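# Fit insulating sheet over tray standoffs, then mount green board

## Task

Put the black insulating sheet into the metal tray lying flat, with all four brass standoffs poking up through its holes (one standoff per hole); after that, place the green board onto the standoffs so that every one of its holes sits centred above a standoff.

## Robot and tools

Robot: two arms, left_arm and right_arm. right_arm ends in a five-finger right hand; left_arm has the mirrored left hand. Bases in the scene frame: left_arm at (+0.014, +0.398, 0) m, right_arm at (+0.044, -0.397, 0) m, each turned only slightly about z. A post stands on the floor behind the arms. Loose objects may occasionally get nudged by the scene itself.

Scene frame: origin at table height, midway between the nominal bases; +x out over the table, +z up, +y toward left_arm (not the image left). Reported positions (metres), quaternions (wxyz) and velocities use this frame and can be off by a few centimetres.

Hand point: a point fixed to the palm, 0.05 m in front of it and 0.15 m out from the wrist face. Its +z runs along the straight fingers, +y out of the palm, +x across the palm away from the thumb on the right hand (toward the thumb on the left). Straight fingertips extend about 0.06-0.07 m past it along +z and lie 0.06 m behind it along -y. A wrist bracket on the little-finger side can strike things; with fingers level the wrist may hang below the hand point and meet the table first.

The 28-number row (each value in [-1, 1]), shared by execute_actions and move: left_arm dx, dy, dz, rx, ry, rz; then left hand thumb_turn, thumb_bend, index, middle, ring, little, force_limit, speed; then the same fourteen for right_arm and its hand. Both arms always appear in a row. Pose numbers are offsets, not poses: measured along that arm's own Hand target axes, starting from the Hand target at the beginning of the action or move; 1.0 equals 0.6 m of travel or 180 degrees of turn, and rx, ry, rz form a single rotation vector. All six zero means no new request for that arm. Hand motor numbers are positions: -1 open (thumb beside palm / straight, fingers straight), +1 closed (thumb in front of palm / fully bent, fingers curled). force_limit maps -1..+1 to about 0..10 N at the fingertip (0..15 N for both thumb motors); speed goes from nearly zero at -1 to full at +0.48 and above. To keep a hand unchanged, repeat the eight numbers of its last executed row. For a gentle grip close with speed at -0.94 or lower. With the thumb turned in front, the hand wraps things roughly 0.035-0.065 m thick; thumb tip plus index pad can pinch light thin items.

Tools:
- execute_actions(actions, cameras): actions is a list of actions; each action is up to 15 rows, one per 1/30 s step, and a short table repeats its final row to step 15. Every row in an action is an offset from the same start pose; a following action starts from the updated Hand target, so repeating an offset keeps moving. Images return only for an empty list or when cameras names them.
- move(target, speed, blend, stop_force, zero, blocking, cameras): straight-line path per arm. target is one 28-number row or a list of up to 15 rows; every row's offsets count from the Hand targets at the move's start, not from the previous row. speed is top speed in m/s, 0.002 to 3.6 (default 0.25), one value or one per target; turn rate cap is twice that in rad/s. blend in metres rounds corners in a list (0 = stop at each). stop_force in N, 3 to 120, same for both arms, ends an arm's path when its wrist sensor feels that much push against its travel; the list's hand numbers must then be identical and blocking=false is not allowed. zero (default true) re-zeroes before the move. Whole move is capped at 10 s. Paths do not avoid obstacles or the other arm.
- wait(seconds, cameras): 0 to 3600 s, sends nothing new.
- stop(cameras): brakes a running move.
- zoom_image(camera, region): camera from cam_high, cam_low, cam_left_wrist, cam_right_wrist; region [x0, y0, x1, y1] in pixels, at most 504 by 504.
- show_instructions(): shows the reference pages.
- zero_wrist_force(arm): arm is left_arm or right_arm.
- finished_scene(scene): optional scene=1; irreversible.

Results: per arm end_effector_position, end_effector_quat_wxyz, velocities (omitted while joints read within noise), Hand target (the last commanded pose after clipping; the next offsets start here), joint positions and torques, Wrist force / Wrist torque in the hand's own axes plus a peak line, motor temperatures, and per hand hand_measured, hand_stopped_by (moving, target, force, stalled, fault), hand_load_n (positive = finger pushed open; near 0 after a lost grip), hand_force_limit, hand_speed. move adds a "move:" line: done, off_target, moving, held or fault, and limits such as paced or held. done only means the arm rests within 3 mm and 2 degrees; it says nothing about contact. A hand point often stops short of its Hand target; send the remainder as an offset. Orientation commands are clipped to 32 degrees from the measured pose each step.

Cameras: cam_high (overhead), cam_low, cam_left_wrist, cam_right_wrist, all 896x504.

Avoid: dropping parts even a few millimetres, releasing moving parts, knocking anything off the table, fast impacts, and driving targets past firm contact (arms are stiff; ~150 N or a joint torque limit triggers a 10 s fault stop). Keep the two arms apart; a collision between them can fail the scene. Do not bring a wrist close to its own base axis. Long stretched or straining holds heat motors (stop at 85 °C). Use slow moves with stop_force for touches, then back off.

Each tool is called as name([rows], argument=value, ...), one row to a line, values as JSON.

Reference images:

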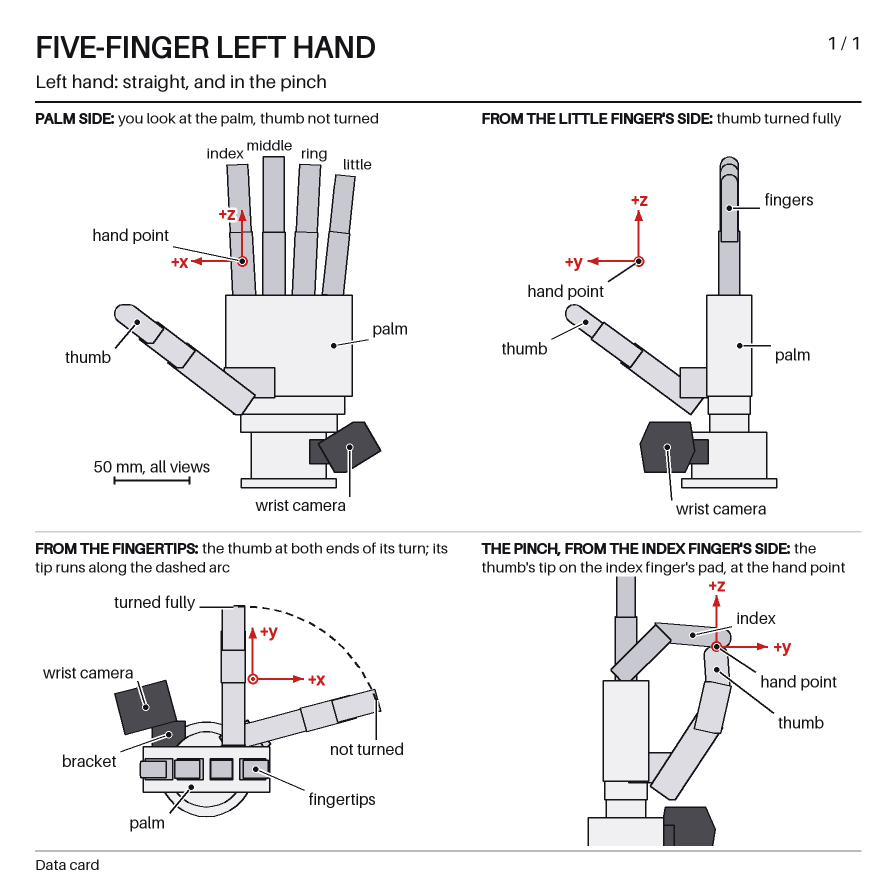

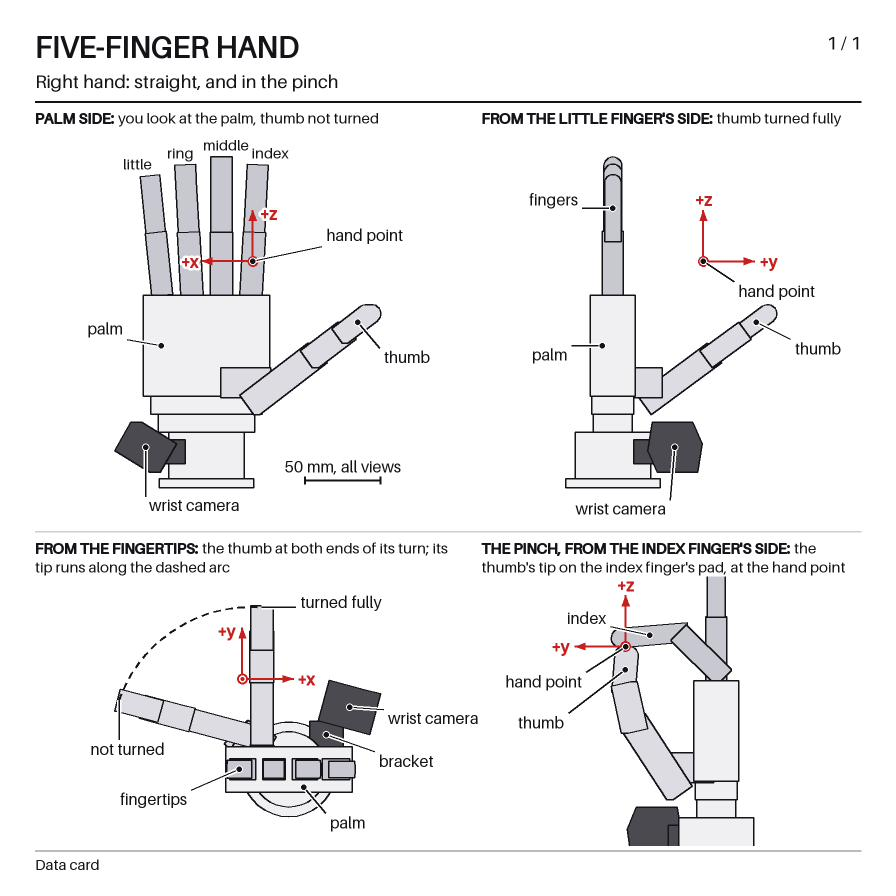

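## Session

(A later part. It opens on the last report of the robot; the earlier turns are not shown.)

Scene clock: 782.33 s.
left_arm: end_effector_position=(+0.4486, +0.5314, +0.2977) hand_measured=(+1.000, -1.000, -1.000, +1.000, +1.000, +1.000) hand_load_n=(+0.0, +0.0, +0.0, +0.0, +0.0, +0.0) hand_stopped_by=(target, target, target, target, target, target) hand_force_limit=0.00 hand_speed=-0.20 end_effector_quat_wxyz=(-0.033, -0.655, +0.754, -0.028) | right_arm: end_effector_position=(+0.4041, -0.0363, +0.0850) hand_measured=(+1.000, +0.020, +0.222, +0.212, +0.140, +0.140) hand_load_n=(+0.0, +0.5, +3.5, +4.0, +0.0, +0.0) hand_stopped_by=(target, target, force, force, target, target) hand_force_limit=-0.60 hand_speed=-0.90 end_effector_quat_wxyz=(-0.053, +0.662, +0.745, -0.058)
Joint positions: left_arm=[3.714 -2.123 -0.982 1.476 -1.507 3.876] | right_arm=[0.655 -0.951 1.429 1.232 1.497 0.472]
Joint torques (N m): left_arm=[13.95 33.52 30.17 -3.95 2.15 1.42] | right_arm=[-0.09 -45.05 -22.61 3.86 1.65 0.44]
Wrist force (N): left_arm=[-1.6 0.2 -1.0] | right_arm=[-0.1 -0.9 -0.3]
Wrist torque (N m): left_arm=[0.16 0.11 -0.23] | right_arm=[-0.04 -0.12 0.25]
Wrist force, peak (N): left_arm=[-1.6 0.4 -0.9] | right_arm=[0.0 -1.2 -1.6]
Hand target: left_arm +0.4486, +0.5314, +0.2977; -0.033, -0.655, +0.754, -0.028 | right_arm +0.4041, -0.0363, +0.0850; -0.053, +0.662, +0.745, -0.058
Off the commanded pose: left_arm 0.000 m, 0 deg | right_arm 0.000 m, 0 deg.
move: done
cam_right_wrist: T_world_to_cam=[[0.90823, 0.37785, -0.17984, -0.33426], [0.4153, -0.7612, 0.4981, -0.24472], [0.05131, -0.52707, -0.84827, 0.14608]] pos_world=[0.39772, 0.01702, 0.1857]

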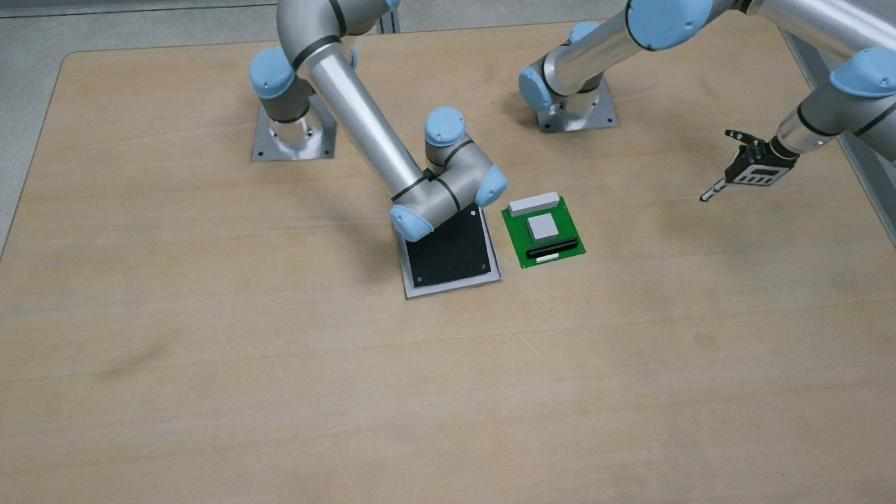

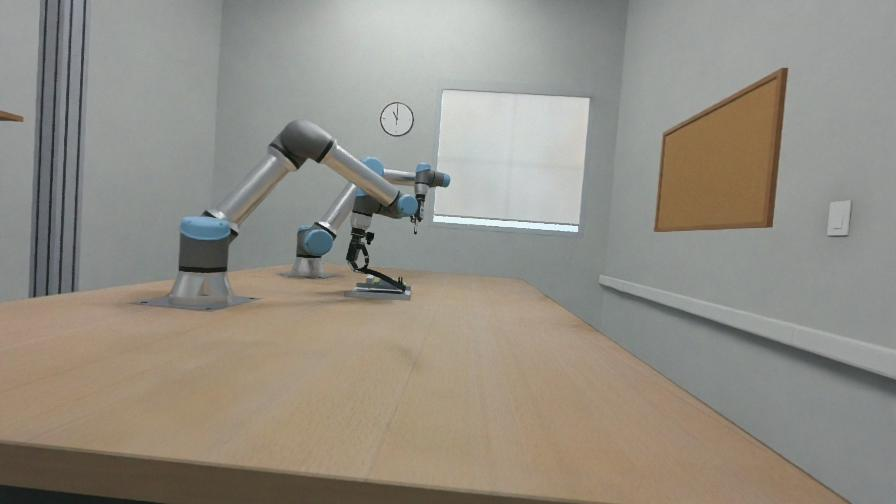

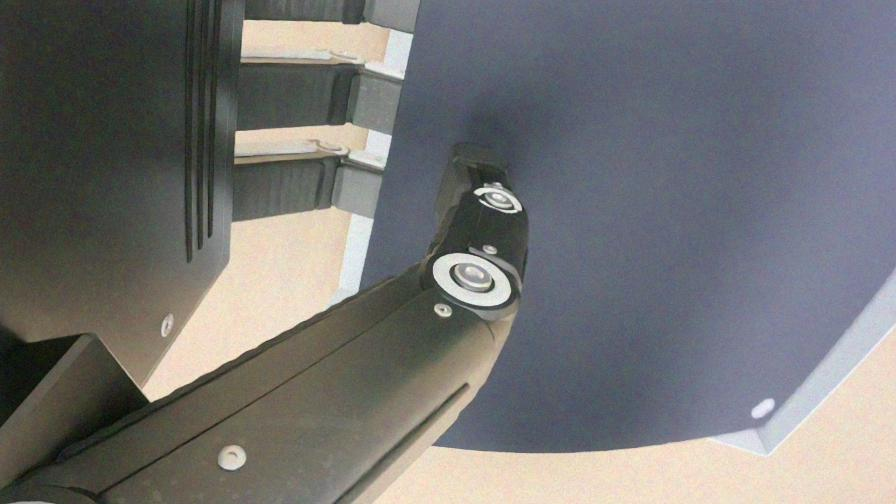

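move(target=[0,0,0,0,0,0,1,-1,-1,1,1,1,0,-0.2,0.0023,0.0081,0.0223,0,0.00048,0.00302,1,0.02,0.3,0.3,0.14,0.14,-0.6,-0.9], speed=0.04, cameras=["cam_high","cam_low","cam_right_wrist"])

zoom_image(camera="cam_high", region=[390, 240, 510, 310])

zoom_image(camera="cam_right_wrist", region=[600, 300, 896, 504])

zoom_image(camera="cam_low", region=[340, 260, 430, 310])

Scene clock: 796.73 s.
left_arm: end_effector_position=(+0.4486, +0.5314, +0.2977) hand_measured=(+1.000, -1.000, -1.000, +1.000, +1.000, +1.000) hand_load_n=(+0.0, +0.0, +0.0, +0.0, -0.5, +0.0) hand_stopped_by=(target, target, target, target, target, target) hand_force_limit=0.00 hand_speed=-0.20 end_effector_quat_wxyz=(-0.033, -0.655, +0.754, -0.028) | right_arm: end_effector_position=(+0.4066, -0.0345, +0.0709) hand_measured=(+1.000, +0.020, +0.222, +0.212, +0.140, +0.140) hand_load_n=(+0.0, +0.5, +4.0, +4.5, +0.5, +0.0) hand_stopped_by=(target, target, force, force, target, target) hand_force_limit=-0.60 hand_speed=-0.90 end_effector_quat_wxyz=(-0.053, +0.666, +0.742, -0.058) end_effector_velocity=(-0.001, -0.001, +0.003) end_effector_angular_velocity=(-0.001, +0.001, +0.001)
Joint positions: left_arm=[3.714 -2.123 -0.982 1.476 -1.507 3.876] | right_arm=[0.655 -0.928 1.43 1.207 1.496 0.482]
Joint velocities: left_arm=[within noise] | right_arm=[0 -0.005 0 0.006 0 -0.001]
Joint torques (N m): left_arm=[14.04 33.77 29.57 -3.97 2.22 1.13] | right_arm=[7.2 -50.47 -12.86 5.86 -1.62 -1.18]
Wrist force (N): left_arm=[-1.4 0.2 -0.9] | right_arm=[-0.1 -0.7 -0.3]
Wrist torque (N m): left_arm=[0.16 0.08 -0.21] | right_arm=[-0.01 -0.12 0.05]
Wrist force, peak (N): left_arm=[-1.6 0.2 -1.0] | right_arm=[-0.3 -1.0 -0.7]
Hand target: left_arm +0.4486, +0.5314, +0.2977; -0.033, -0.655, +0.754, -0.028 | right_arm +0.4066, -0.0346, +0.0711; -0.053, +0.666, +0.742, -0.058
Off the commanded pose: left_arm 0.000 m, 0 deg | right_arm 0.000 m, 0 deg.
move: done
cam_right_wrist: T_world_to_cam=[[0.91192, 0.36896, -0.17963, -0.34167], [0.40774, -0.7653, 0.49806, -0.23442], [0.0463, -0.52744, -0.84833, 0.13699]] pos_world=[0.40082, 0.01891, 0.1716]

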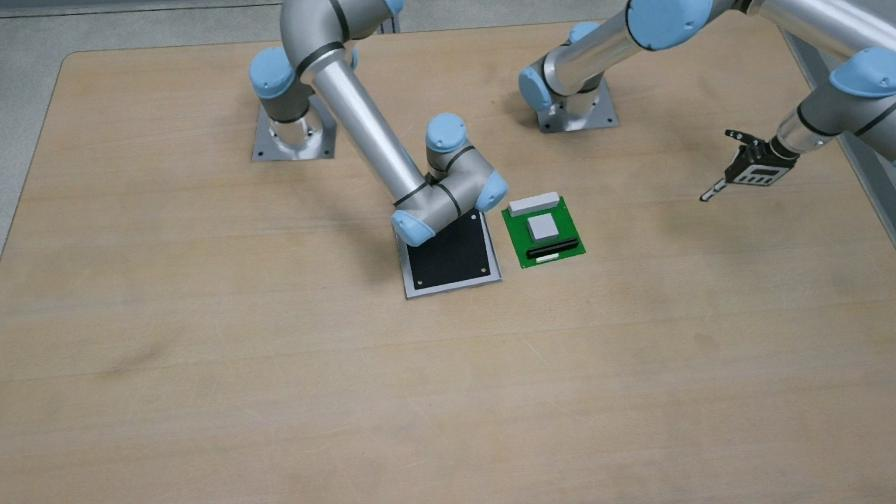

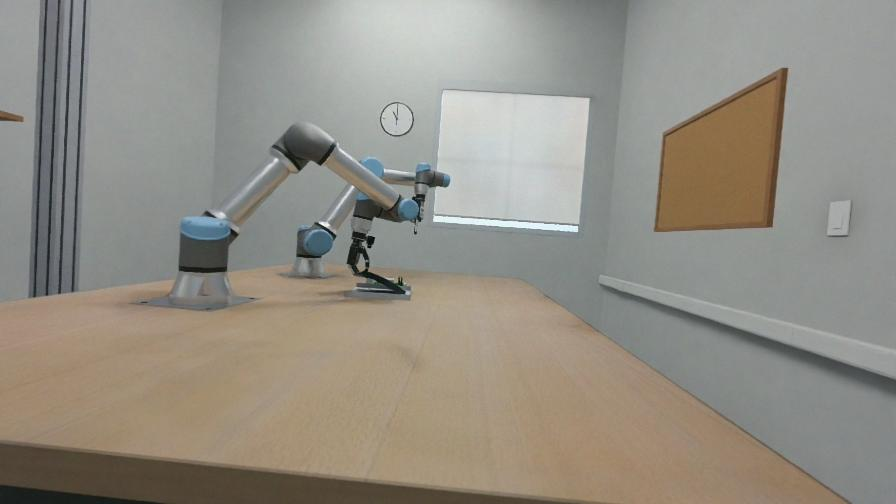

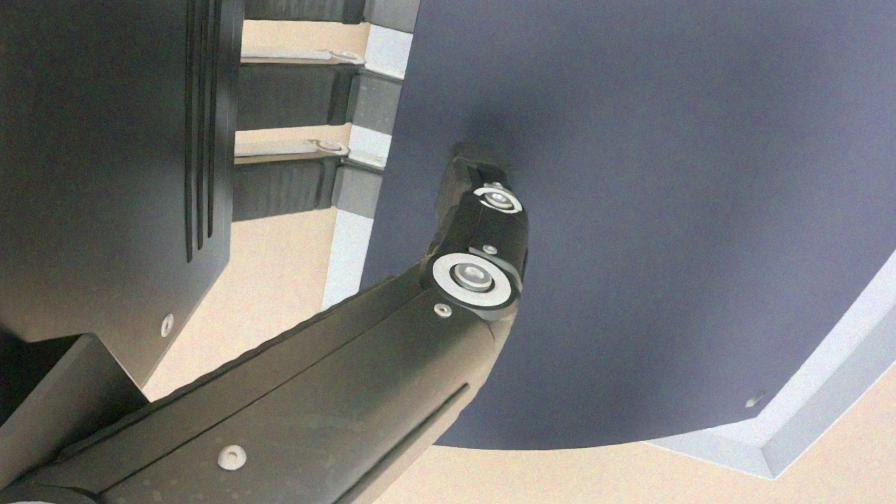

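Scaled by 4.200 from the camera's image (finer frame: 1280x720).

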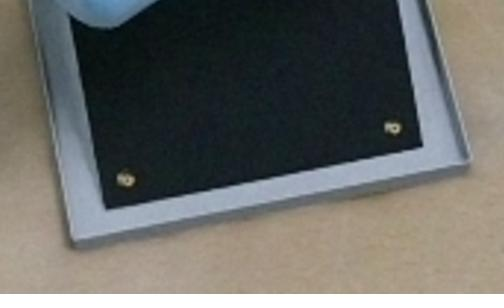

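Scaled by 1.703 from the camera's image (finer frame: 1280x720).

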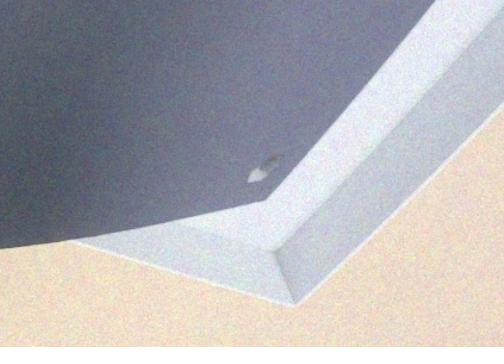

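Scaled by 5.600 from the camera's image (finer frame: 1280x720).

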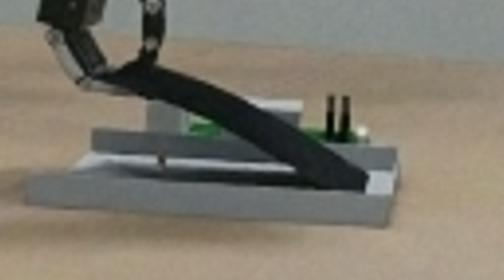

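zoom_image(camera="cam_high", region=[410, 270, 440, 290])

zoom_image(camera="cam_high", region=[470, 260, 500, 280])

Scaled by 16.800 from the camera's image (finer frame: 1280x720).

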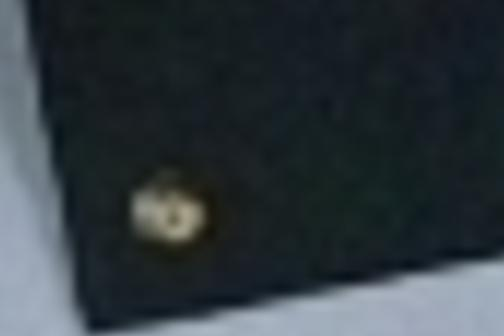

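Scaled by 16.800 from the camera's image (finer frame: 1280x720).

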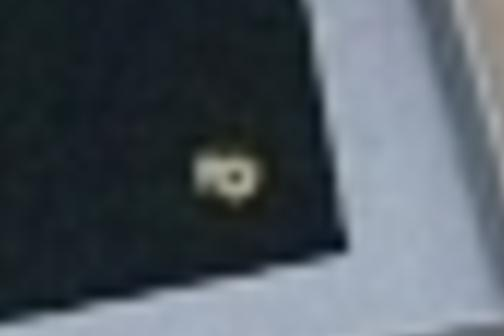

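move(target=[0,0,0,0,0,0,1,-1,-1,1,1,1,0,-0.2,0.0019,-0.0007,0.0103,0,0,0,1,0.02,0.3,0.3,0.14,0.14,-0.6,-0.9], speed=0.03, cameras=["cam_high","cam_low","cam_right_wrist"])

zoom_image(camera="cam_high", region=[410, 270, 440, 290])

zoom_image(camera="cam_high", region=[470, 260, 500, 280])

zoom_image(camera="cam_low", region=[340, 260, 430, 310])

Scene clock: 811.50 s.
left_arm: end_effector_position=(+0.4486, +0.5314, +0.2977) hand_measured=(+1.000, -1.000, -1.000, +1.000, +1.000, +1.000) hand_load_n=(+0.0, -0.5, +0.0, +0.0, +0.0, +0.0) hand_stopped_by=(target, target, target, target, target, target) hand_force_limit=0.00 hand_speed=-0.20 end_effector_quat_wxyz=(-0.033, -0.655, +0.754, -0.028) | right_arm: end_effector_position=(+0.4050, -0.0335, +0.0649) hand_measured=(+1.000, +0.020, +0.222, +0.212, +0.140, +0.140) hand_load_n=(+0.0, +0.5, +3.5, +4.0, +0.0, +0.0) hand_stopped_by=(target, target, force, force, target, target) hand_force_limit=-0.60 hand_speed=-0.90 end_effector_quat_wxyz=(-0.053, +0.666, +0.742, -0.058) end_effector_velocity=(+0.000, +0.000, +0.001) end_effector_angular_velocity=(-0.002, +0.002, -0.001)
Joint positions: left_arm=[3.714 -2.123 -0.982 1.476 -1.507 3.876] | right_arm=[0.659 -0.921 1.436 1.194 1.495 0.485]
Joint velocities: left_arm=[within noise] | right_arm=[-0.001 -0.001 -0.001 0.005 0 0]
Joint torques (N m): left_arm=[13.8 33.75 29.85 -3.97 2.12 1.29] | right_arm=[-6.18 -50.19 -23.54 5.36 -2.16 -0.94]
Wrist force (N): left_arm=[-1.4 0.3 -0.7] | right_arm=[-0.1 -0.7 -0.3]
Wrist torque (N m): left_arm=[0.16 0.09 -0.21] | right_arm=[-0.01 -0.11 0.05]
Wrist force, peak (N): left_arm=[-1.7 0.1 -0.9] | right_arm=[-0.1 -1.0 -0.7]
Hand target: left_arm +0.4486, +0.5314, +0.2977; -0.033, -0.655, +0.754, -0.028 | right_arm +0.4051, -0.0336, +0.0650; -0.053, +0.666, +0.742, -0.058
Off the commanded pose: left_arm 0.000 m, 0 deg | right_arm 0.000 m, 0 deg.
move: done
cam_right_wrist: T_world_to_cam=[[0.9118, 0.36916, -0.17982, -0.34158], [0.408, -0.76512, 0.49812, -0.23014], [0.0463, -0.52755, -0.84826, 0.13249]] pos_world=[0.39922, 0.01991, 0.1656]

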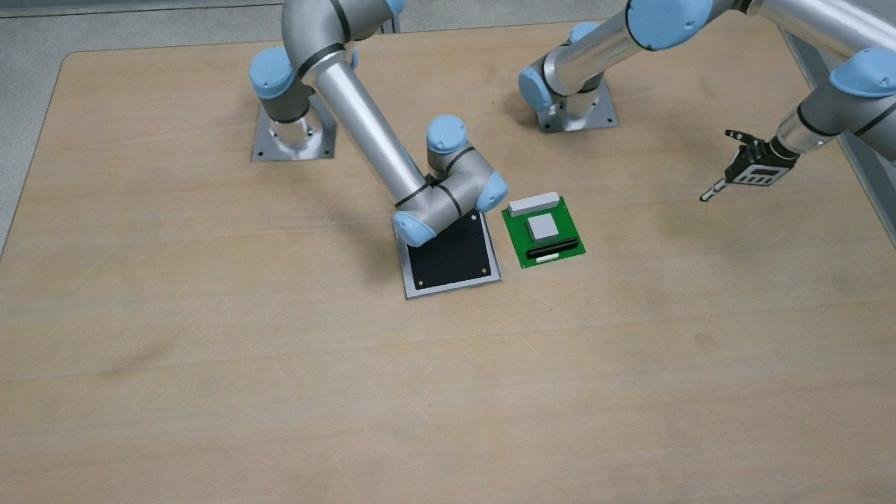

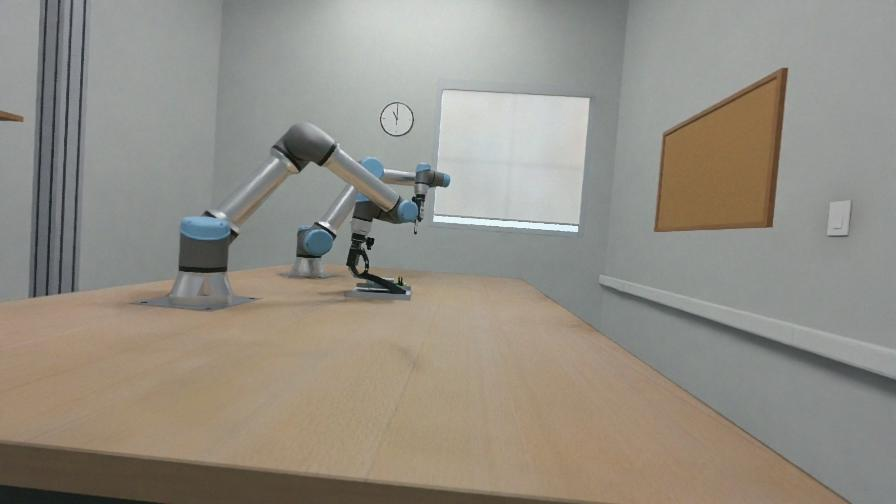

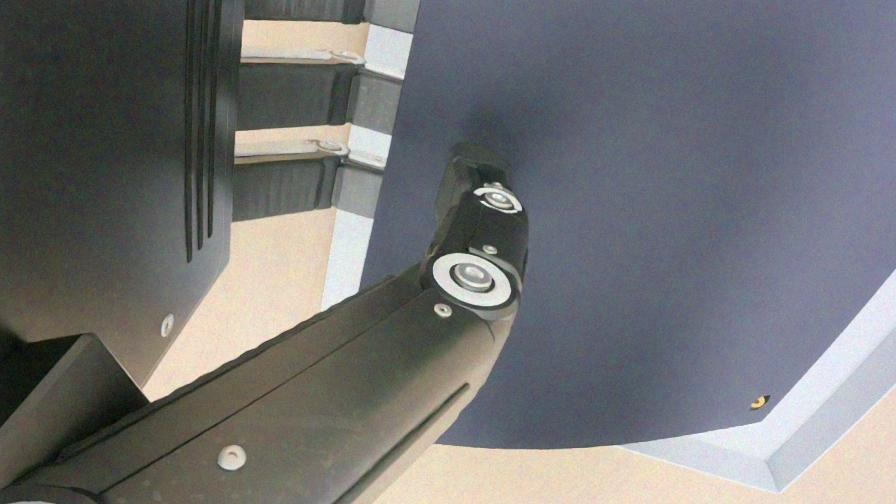

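Scaled by 16.800 from the camera's image (finer frame: 1280x720).

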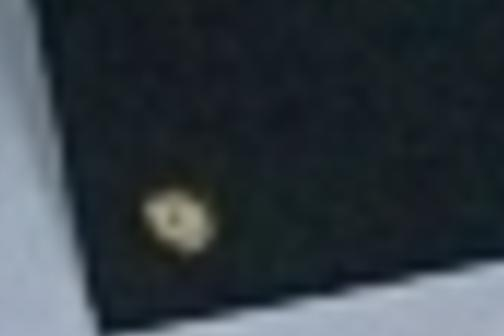

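Scaled by 16.800 from the camera's image (finer frame: 1280x720).

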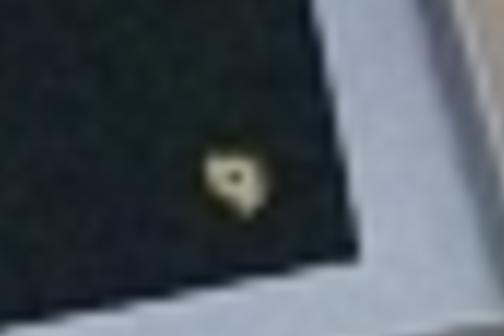

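Scaled by 5.600 from the camera's image (finer frame: 1280x720).

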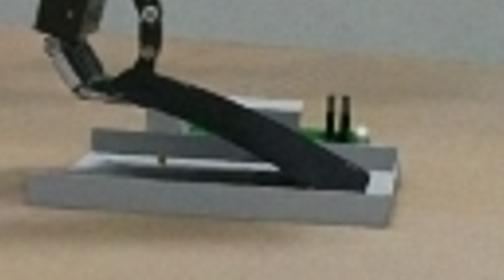

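move(target=[0,0,0,0,0,0,1,-1,-1,1,1,1,0,-0.2,0,-0.00465,0.02605,0,0,0,1,0.02,0.3,0.3,0.14,0.14,-0.6,-0.9], speed=0.03, cameras=["cam_high","cam_low","cam_right_wrist"])

zoom_image(camera="cam_high", region=[410, 270, 440, 290])

zoom_image(camera="cam_high", region=[470, 260, 500, 280])

zoom_image(camera="cam_low", region=[340, 260, 430, 310])

Scene clock: 836.47 s.
left_arm: end_effector_position=(+0.4486, +0.5314, +0.2977) hand_measured=(+1.000, -1.000, -1.000, +1.000, +1.000, +1.000) hand_load_n=(+0.0, +0.0, +0.0, +0.0, +0.0, +0.5) hand_stopped_by=(target, target, target, target, target, target) hand_force_limit=0.00 hand_speed=-0.20 end_effector_quat_wxyz=(-0.033, -0.655, +0.754, -0.028) | right_arm: end_effector_position=(+0.3998, -0.0341, +0.0498) hand_measured=(+1.000, +0.020, +0.222, +0.212, +0.140, +0.140) hand_load_n=(+0.0, +1.0, +4.0, +4.0, +0.0, +0.0) hand_stopped_by=(target, target, force, force, target, target) hand_force_limit=-0.60 hand_speed=-0.90 end_effector_quat_wxyz=(-0.053, +0.666, +0.742, -0.058) end_effector_velocity=(+0.000, +0.001, +0.002) end_effector_angular_velocity=(+0.000, +0.000, +0.001)
Joint positions: left_arm=[3.714 -2.123 -0.982 1.476 -1.507 3.876] | right_arm=[0.664 -0.911 1.463 1.157 1.495 0.49]
Joint velocities: left_arm=[within noise] | right_arm=[0.001 -0.002 -0.004 0.006 0.001 0]
Joint torques (N m): left_arm=[13.47 34.41 29.85 -3.92 2.02 1.26] | right_arm=[0.52 -45.89 -21.78 5.17 -1.91 0.54]
Wrist force (N): left_arm=[-1.3 0.2 -0.7] | right_arm=[-0.1 -0.6 -0.2]
Wrist torque (N m): left_arm=[0.14 0.07 -0.20] | right_arm=[0.00 -0.11 0.06]
Wrist force, peak (N): left_arm=[-1.6 0.0 -1.0] | right_arm=[-0.4 -1.0 -0.3]
Hand target: left_arm +0.4486, +0.5314, +0.2977; -0.033, -0.655, +0.754, -0.028 | right_arm +0.3999, -0.0341, +0.0500; -0.053, +0.666, +0.742, -0.058
Off the commanded pose: left_arm 0.000 m, 0 deg | right_arm 0.000 m, 0 deg.
move: done
cam_right_wrist: T_world_to_cam=[[0.91184, 0.36911, -0.17974, -0.33936], [0.40792, -0.7652, 0.49807, -0.22091], [0.0463, -0.52748, -0.8483, 0.11961]] pos_world=[0.39402, 0.01931, 0.1505]

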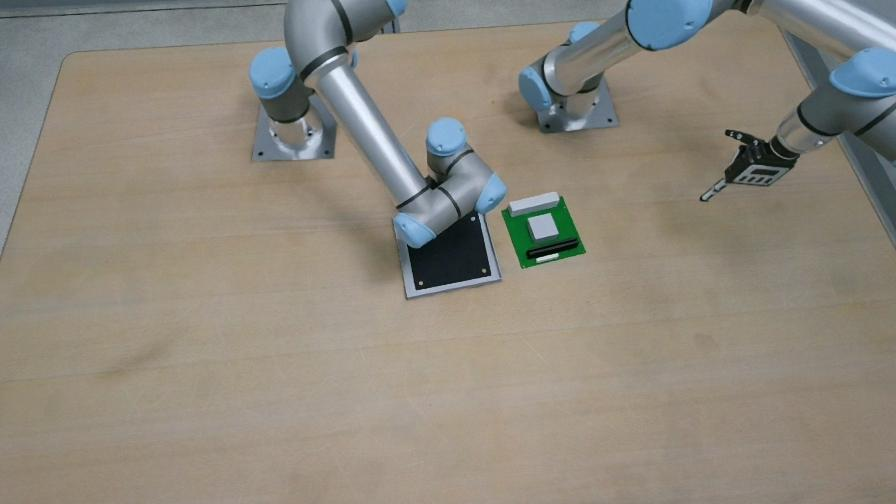

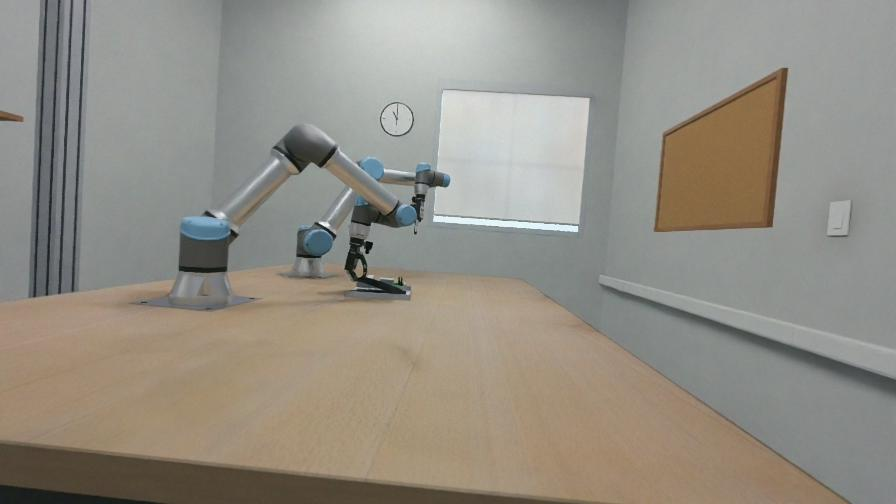

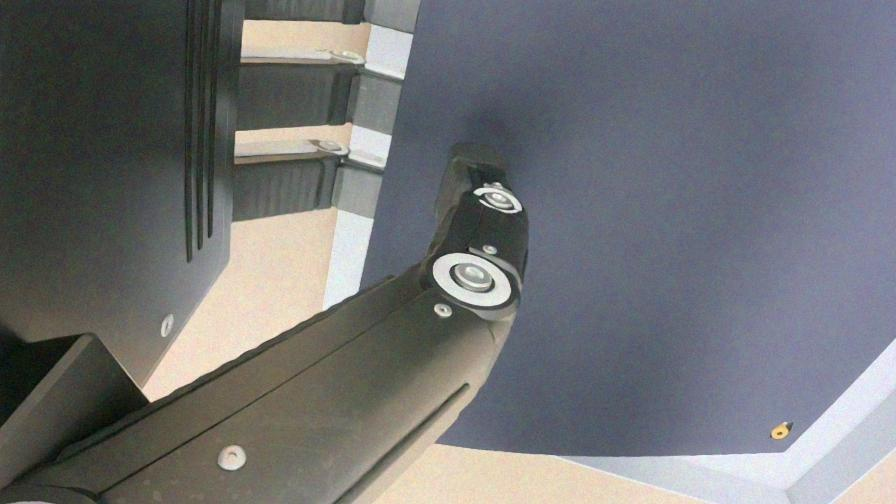

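Scaled by 16.800 from the camera's image (finer frame: 1280x720).

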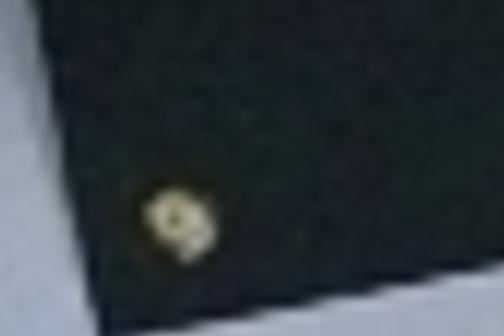

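Scaled by 16.800 from the camera's image (finer frame: 1280x720).

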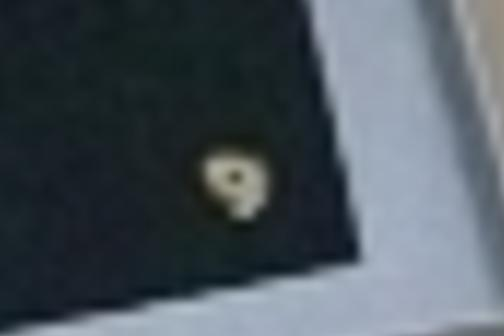

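Scaled by 5.600 from the camera's image (finer frame: 1280x720).

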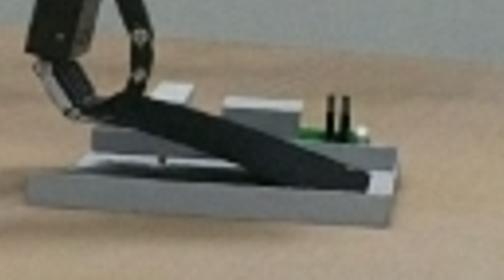

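move(target=[0,0,0,0,0,0,1,-1,-1,1,1,1,0,-0.2,0,-0.0046,0.0244,0,0,0,1,0.02,0.3,0.3,0.14,0.14,-0.6,-0.9], speed=0.03, cameras=["cam_high","cam_low","cam_right_wrist"])

zoom_image(camera="cam_high", region=[380, 200, 520, 310])

zoom_image(camera="cam_low", region=[340, 250, 430, 310])

Scene clock: 841.40 s.
left_arm: end_effector_position=(+0.4486, +0.5314, +0.2977) hand_measured=(+1.000, -1.000, -1.000, +1.000, +1.000, +1.000) hand_load_n=(+0.0, +0.0, +0.0, +0.0, +0.0, +0.0) hand_stopped_by=(target, target, target, target, target, target) hand_force_limit=0.00 hand_speed=-0.20 end_effector_quat_wxyz=(-0.033, -0.655, +0.754, -0.028) | right_arm: end_effector_position=(+0.3949, -0.0346, +0.0358) hand_measured=(+1.000, +0.020, +0.222, +0.212, +0.140, +0.140) hand_load_n=(+0.0, +0.5, +4.0, +4.0, +0.0, +0.0) hand_stopped_by=(target, target, force, force, target, target) hand_force_limit=-0.60 hand_speed=-0.90 end_effector_quat_wxyz=(-0.053, +0.666, +0.742, -0.058) end_effector_velocity=(+0.000, +0.000, +0.001) end_effector_angular_velocity=(-0.002, +0.002, +0.000)
Joint positions: left_arm=[3.714 -2.123 -0.982 1.476 -1.507 3.876] | right_arm=[0.668 -0.901 1.486 1.123 1.494 0.495]
Joint velocities: left_arm=[within noise] | right_arm=[0.001 0 -0.003 0.006 0 0]
Joint torques (N m): left_arm=[12.98 34.61 28.98 -4.04 2.06 1.16] | right_arm=[1.73 -46.26 -20.89 4.96 -2.16 0.3]
Wrist force (N): left_arm=[-1.3 0.1 -0.9] | right_arm=[-0.2 -0.5 -0.3]
Wrist torque (N m): left_arm=[0.15 0.06 -0.20] | right_arm=[0.01 -0.10 0.06]
Wrist force, peak (N): left_arm=[-1.6 0.2 -0.9] | right_arm=[-0.2 -1.1 -0.4]
Hand target: left_arm +0.4486, +0.5314, +0.2977; -0.033, -0.655, +0.754, -0.028 | right_arm +0.3949, -0.0346, +0.0360; -0.053, +0.666, +0.742, -0.058
Off the commanded pose: left_arm 0.000 m, 0 deg | right_arm 0.000 m, 0 deg.
move: done
cam_right_wrist: T_world_to_cam=[[0.91184, 0.36911, -0.17974, -0.33713], [0.40792, -0.7652, 0.49807, -0.21228], [0.0463, -0.52748, -0.8483, 0.1077]] pos_world=[0.38902, 0.01881, 0.1365]

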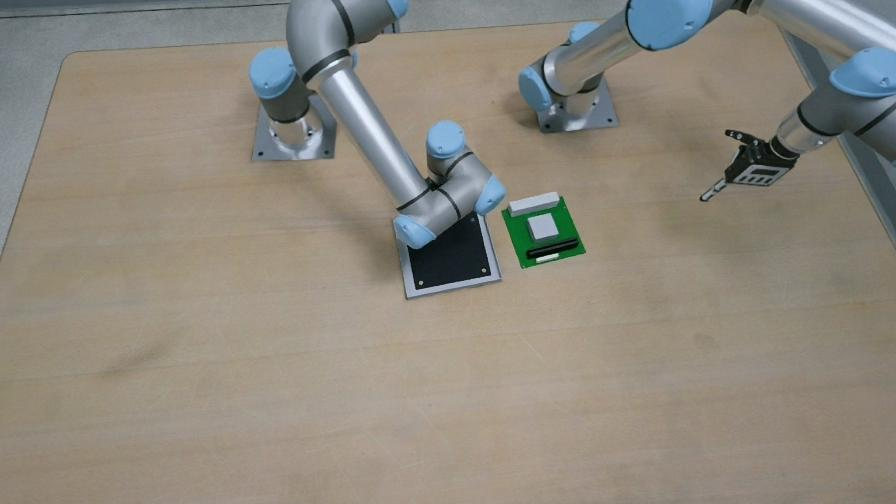

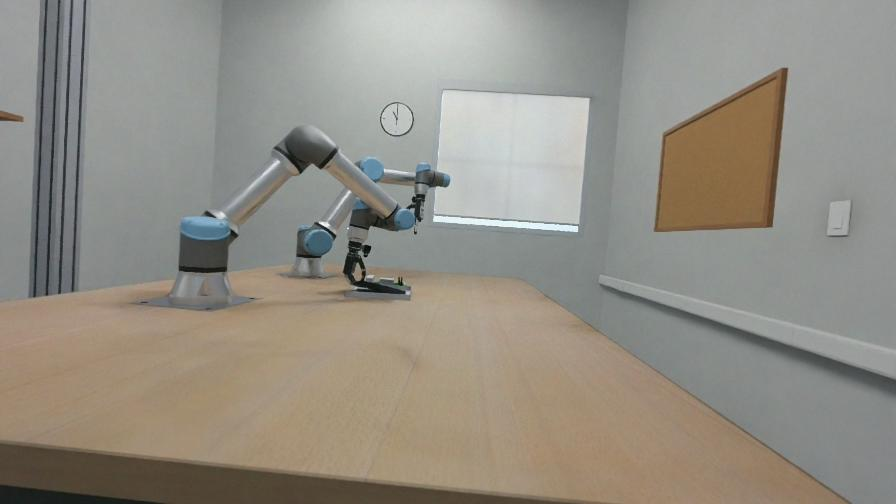

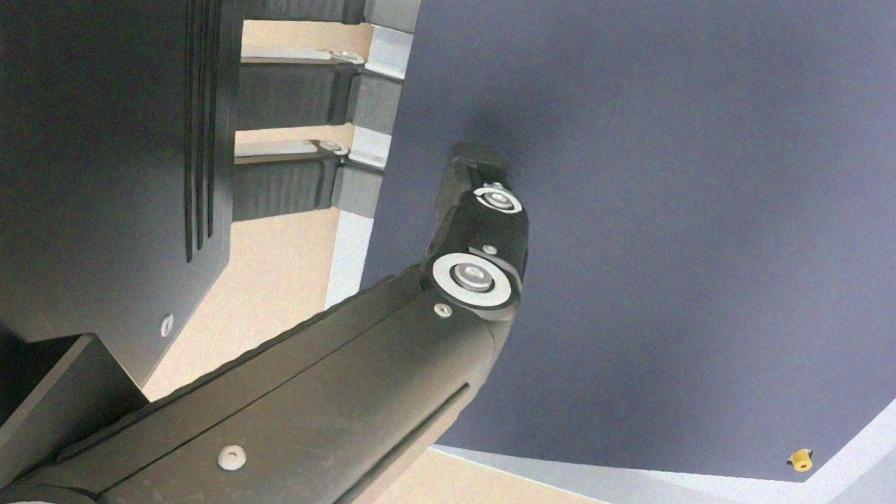

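Scaled by 3.600 from the camera's image (finer frame: 1280x720).

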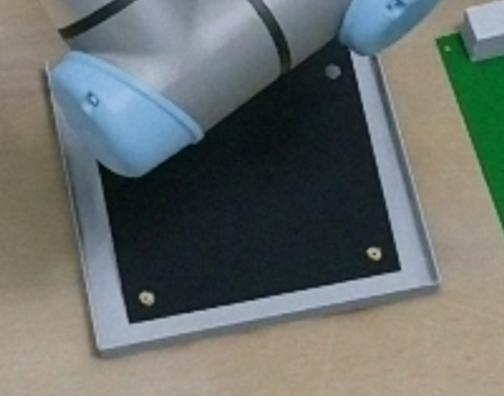

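Scaled by 5.600 from the camera's image (finer frame: 1280x720).

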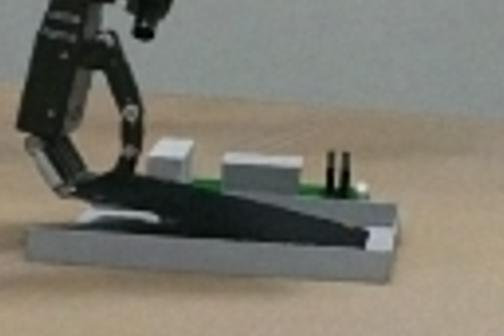

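move(target=[0,0,0,0,0,0,1,-1,-1,1,1,1,0,-0.2,0,-0.0013,0.0238,0,0,0,1,0.02,0.3,0.3,0.14,0.14,-0.6,-0.9], speed=0.03, cameras=["cam_high","cam_low","cam_right_wrist"])

zoom_image(camera="cam_high", region=[380, 200, 520, 310])

zoom_image(camera="cam_low", region=[340, 250, 430, 310])

Scene clock: 851.03 s.
left_arm: end_effector_position=(+0.4486, +0.5314, +0.2977) hand_measured=(+1.000, -1.000, -1.000, +1.000, +1.000, +1.000) hand_load_n=(+0.0, +0.0, +0.0, +0.0, +0.0, +0.0) hand_stopped_by=(target, target, target, target, target, target) hand_force_limit=0.00 hand_speed=-0.20 end_effector_quat_wxyz=(-0.033, -0.655, +0.754, -0.028) | right_arm: end_effector_position=(+0.3919, -0.0349, +0.0218) hand_measured=(+1.000, +0.020, +0.222, +0.212, +0.140, +0.140) hand_load_n=(+0.0, +1.0, +4.0, +4.0, +0.0, +0.0) hand_stopped_by=(target, target, force, force, target, target) hand_force_limit=-0.60 hand_speed=-0.90 end_effector_quat_wxyz=(-0.053, +0.666, +0.742, -0.058) end_effector_velocity=(+0.000, +0.000, +0.001) end_effector_angular_velocity=(-0.001, +0.002, +0.000)
Joint positions: left_arm=[3.714 -2.123 -0.982 1.476 -1.507 3.876] | right_arm=[0.671 -0.887 1.503 1.091 1.494 0.498]
Joint velocities: left_arm=[within noise] | right_arm=[0 0 -0.002 0.005 0 0]
Joint torques (N m): left_arm=[13.47 34.9 30.15 -4.01 2.17 1.15] | right_arm=[5.07 -52.06 -22.3 5.27 -2.22 0.76]
Wrist force (N): left_arm=[-1.4 -0.1 -0.9] | right_arm=[-0.4 0.3 -0.5]
Wrist torque (N m): left_arm=[0.12 0.09 -0.21] | right_arm=[0.04 -0.10 0.07]
Wrist force, peak (N): left_arm=[-1.4 0.2 -1.1] | right_arm=[-0.3 -0.9 -0.4]
Hand target: left_arm +0.4486, +0.5314, +0.2977; -0.033, -0.655, +0.754, -0.028 | right_arm +0.3919, -0.0349, +0.0220; -0.053, +0.666, +0.742, -0.058
Off the commanded pose: left_arm 0.000 m, 0 deg | right_arm 0.000 m, 0 deg.
move: done
cam_right_wrist: T_world_to_cam=[[0.91184, 0.36911, -0.17974, -0.33689], [0.40792, -0.7652, 0.49807, -0.20435], [0.0463, -0.52748, -0.8483, 0.0958]] pos_world=[0.38612, 0.01851, 0.1225]

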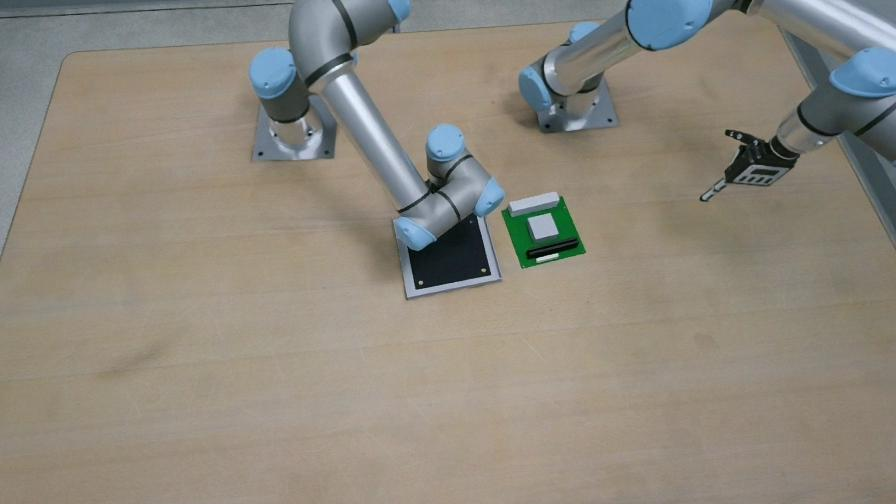

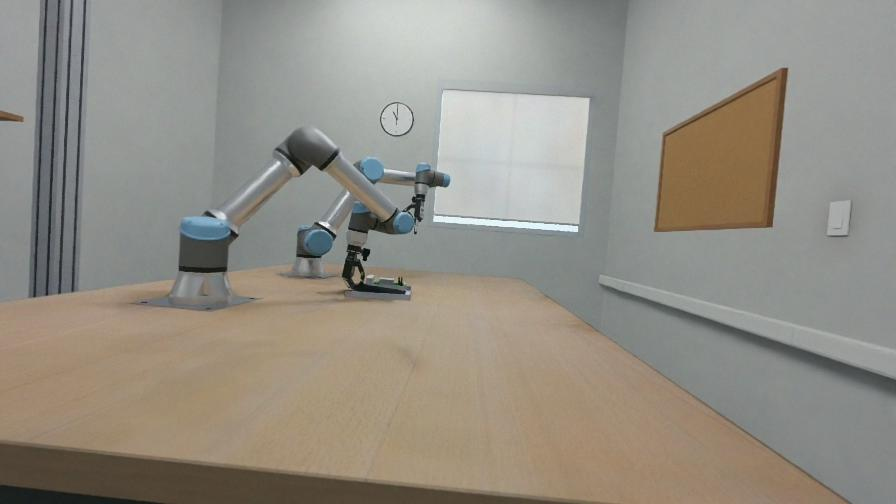

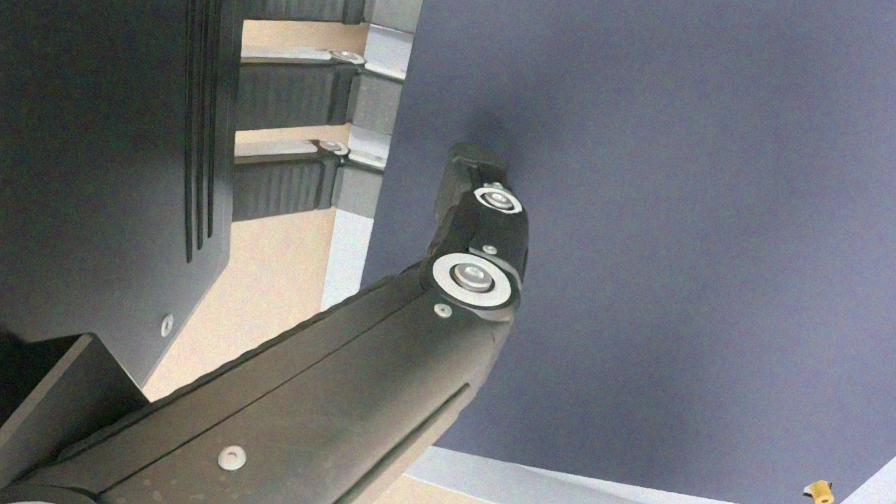

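Scaled by 3.600 from the camera's image (finer frame: 1280x720).

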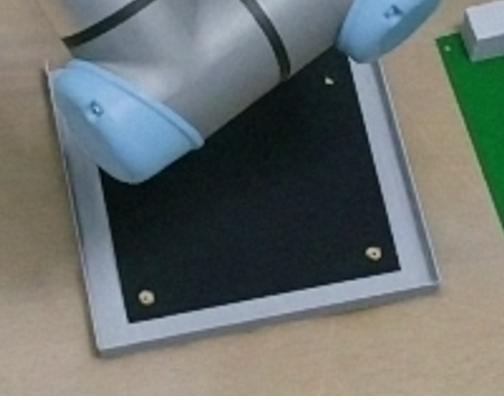

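Scaled by 5.600 from the camera's image (finer frame: 1280x720).

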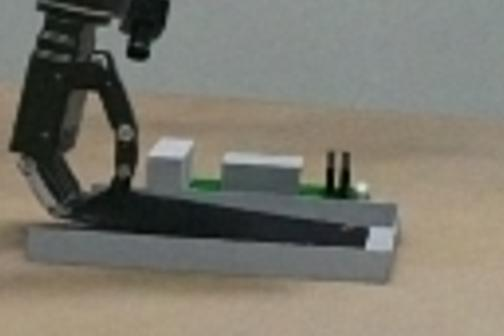

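zoom_image(camera="cam_high", region=[460, 210, 484, 234])

zoom_image(camera="cam_high", region=[410, 270, 440, 290])

zoom_image(camera="cam_high", region=[470, 260, 500, 280])

Scaled by 21.000 from the camera's image (finer frame: 1280x720).

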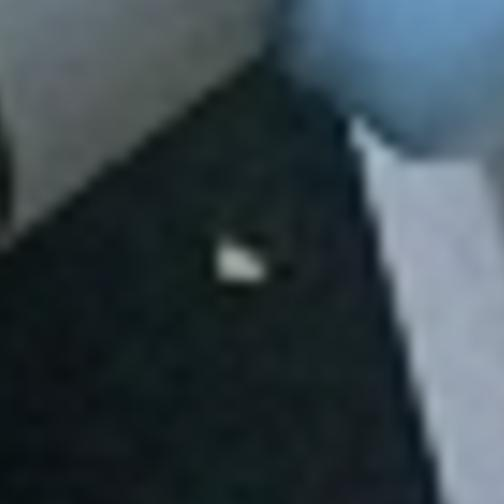

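Scaled by 16.800 from the camera's image (finer frame: 1280x720).

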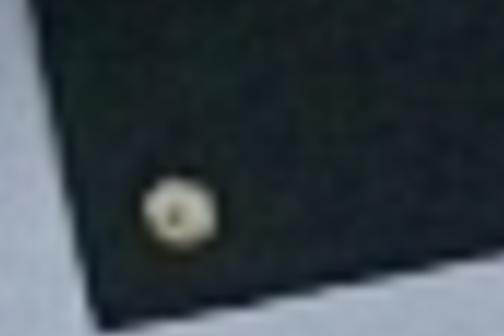

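Scaled by 16.800 from the camera's image (finer frame: 1280x720).

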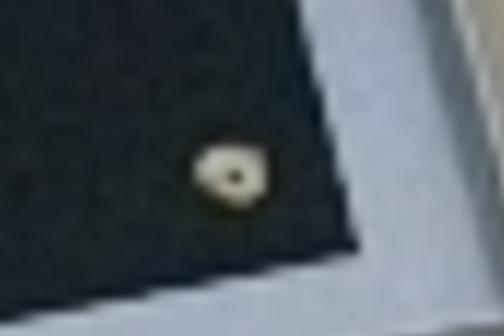

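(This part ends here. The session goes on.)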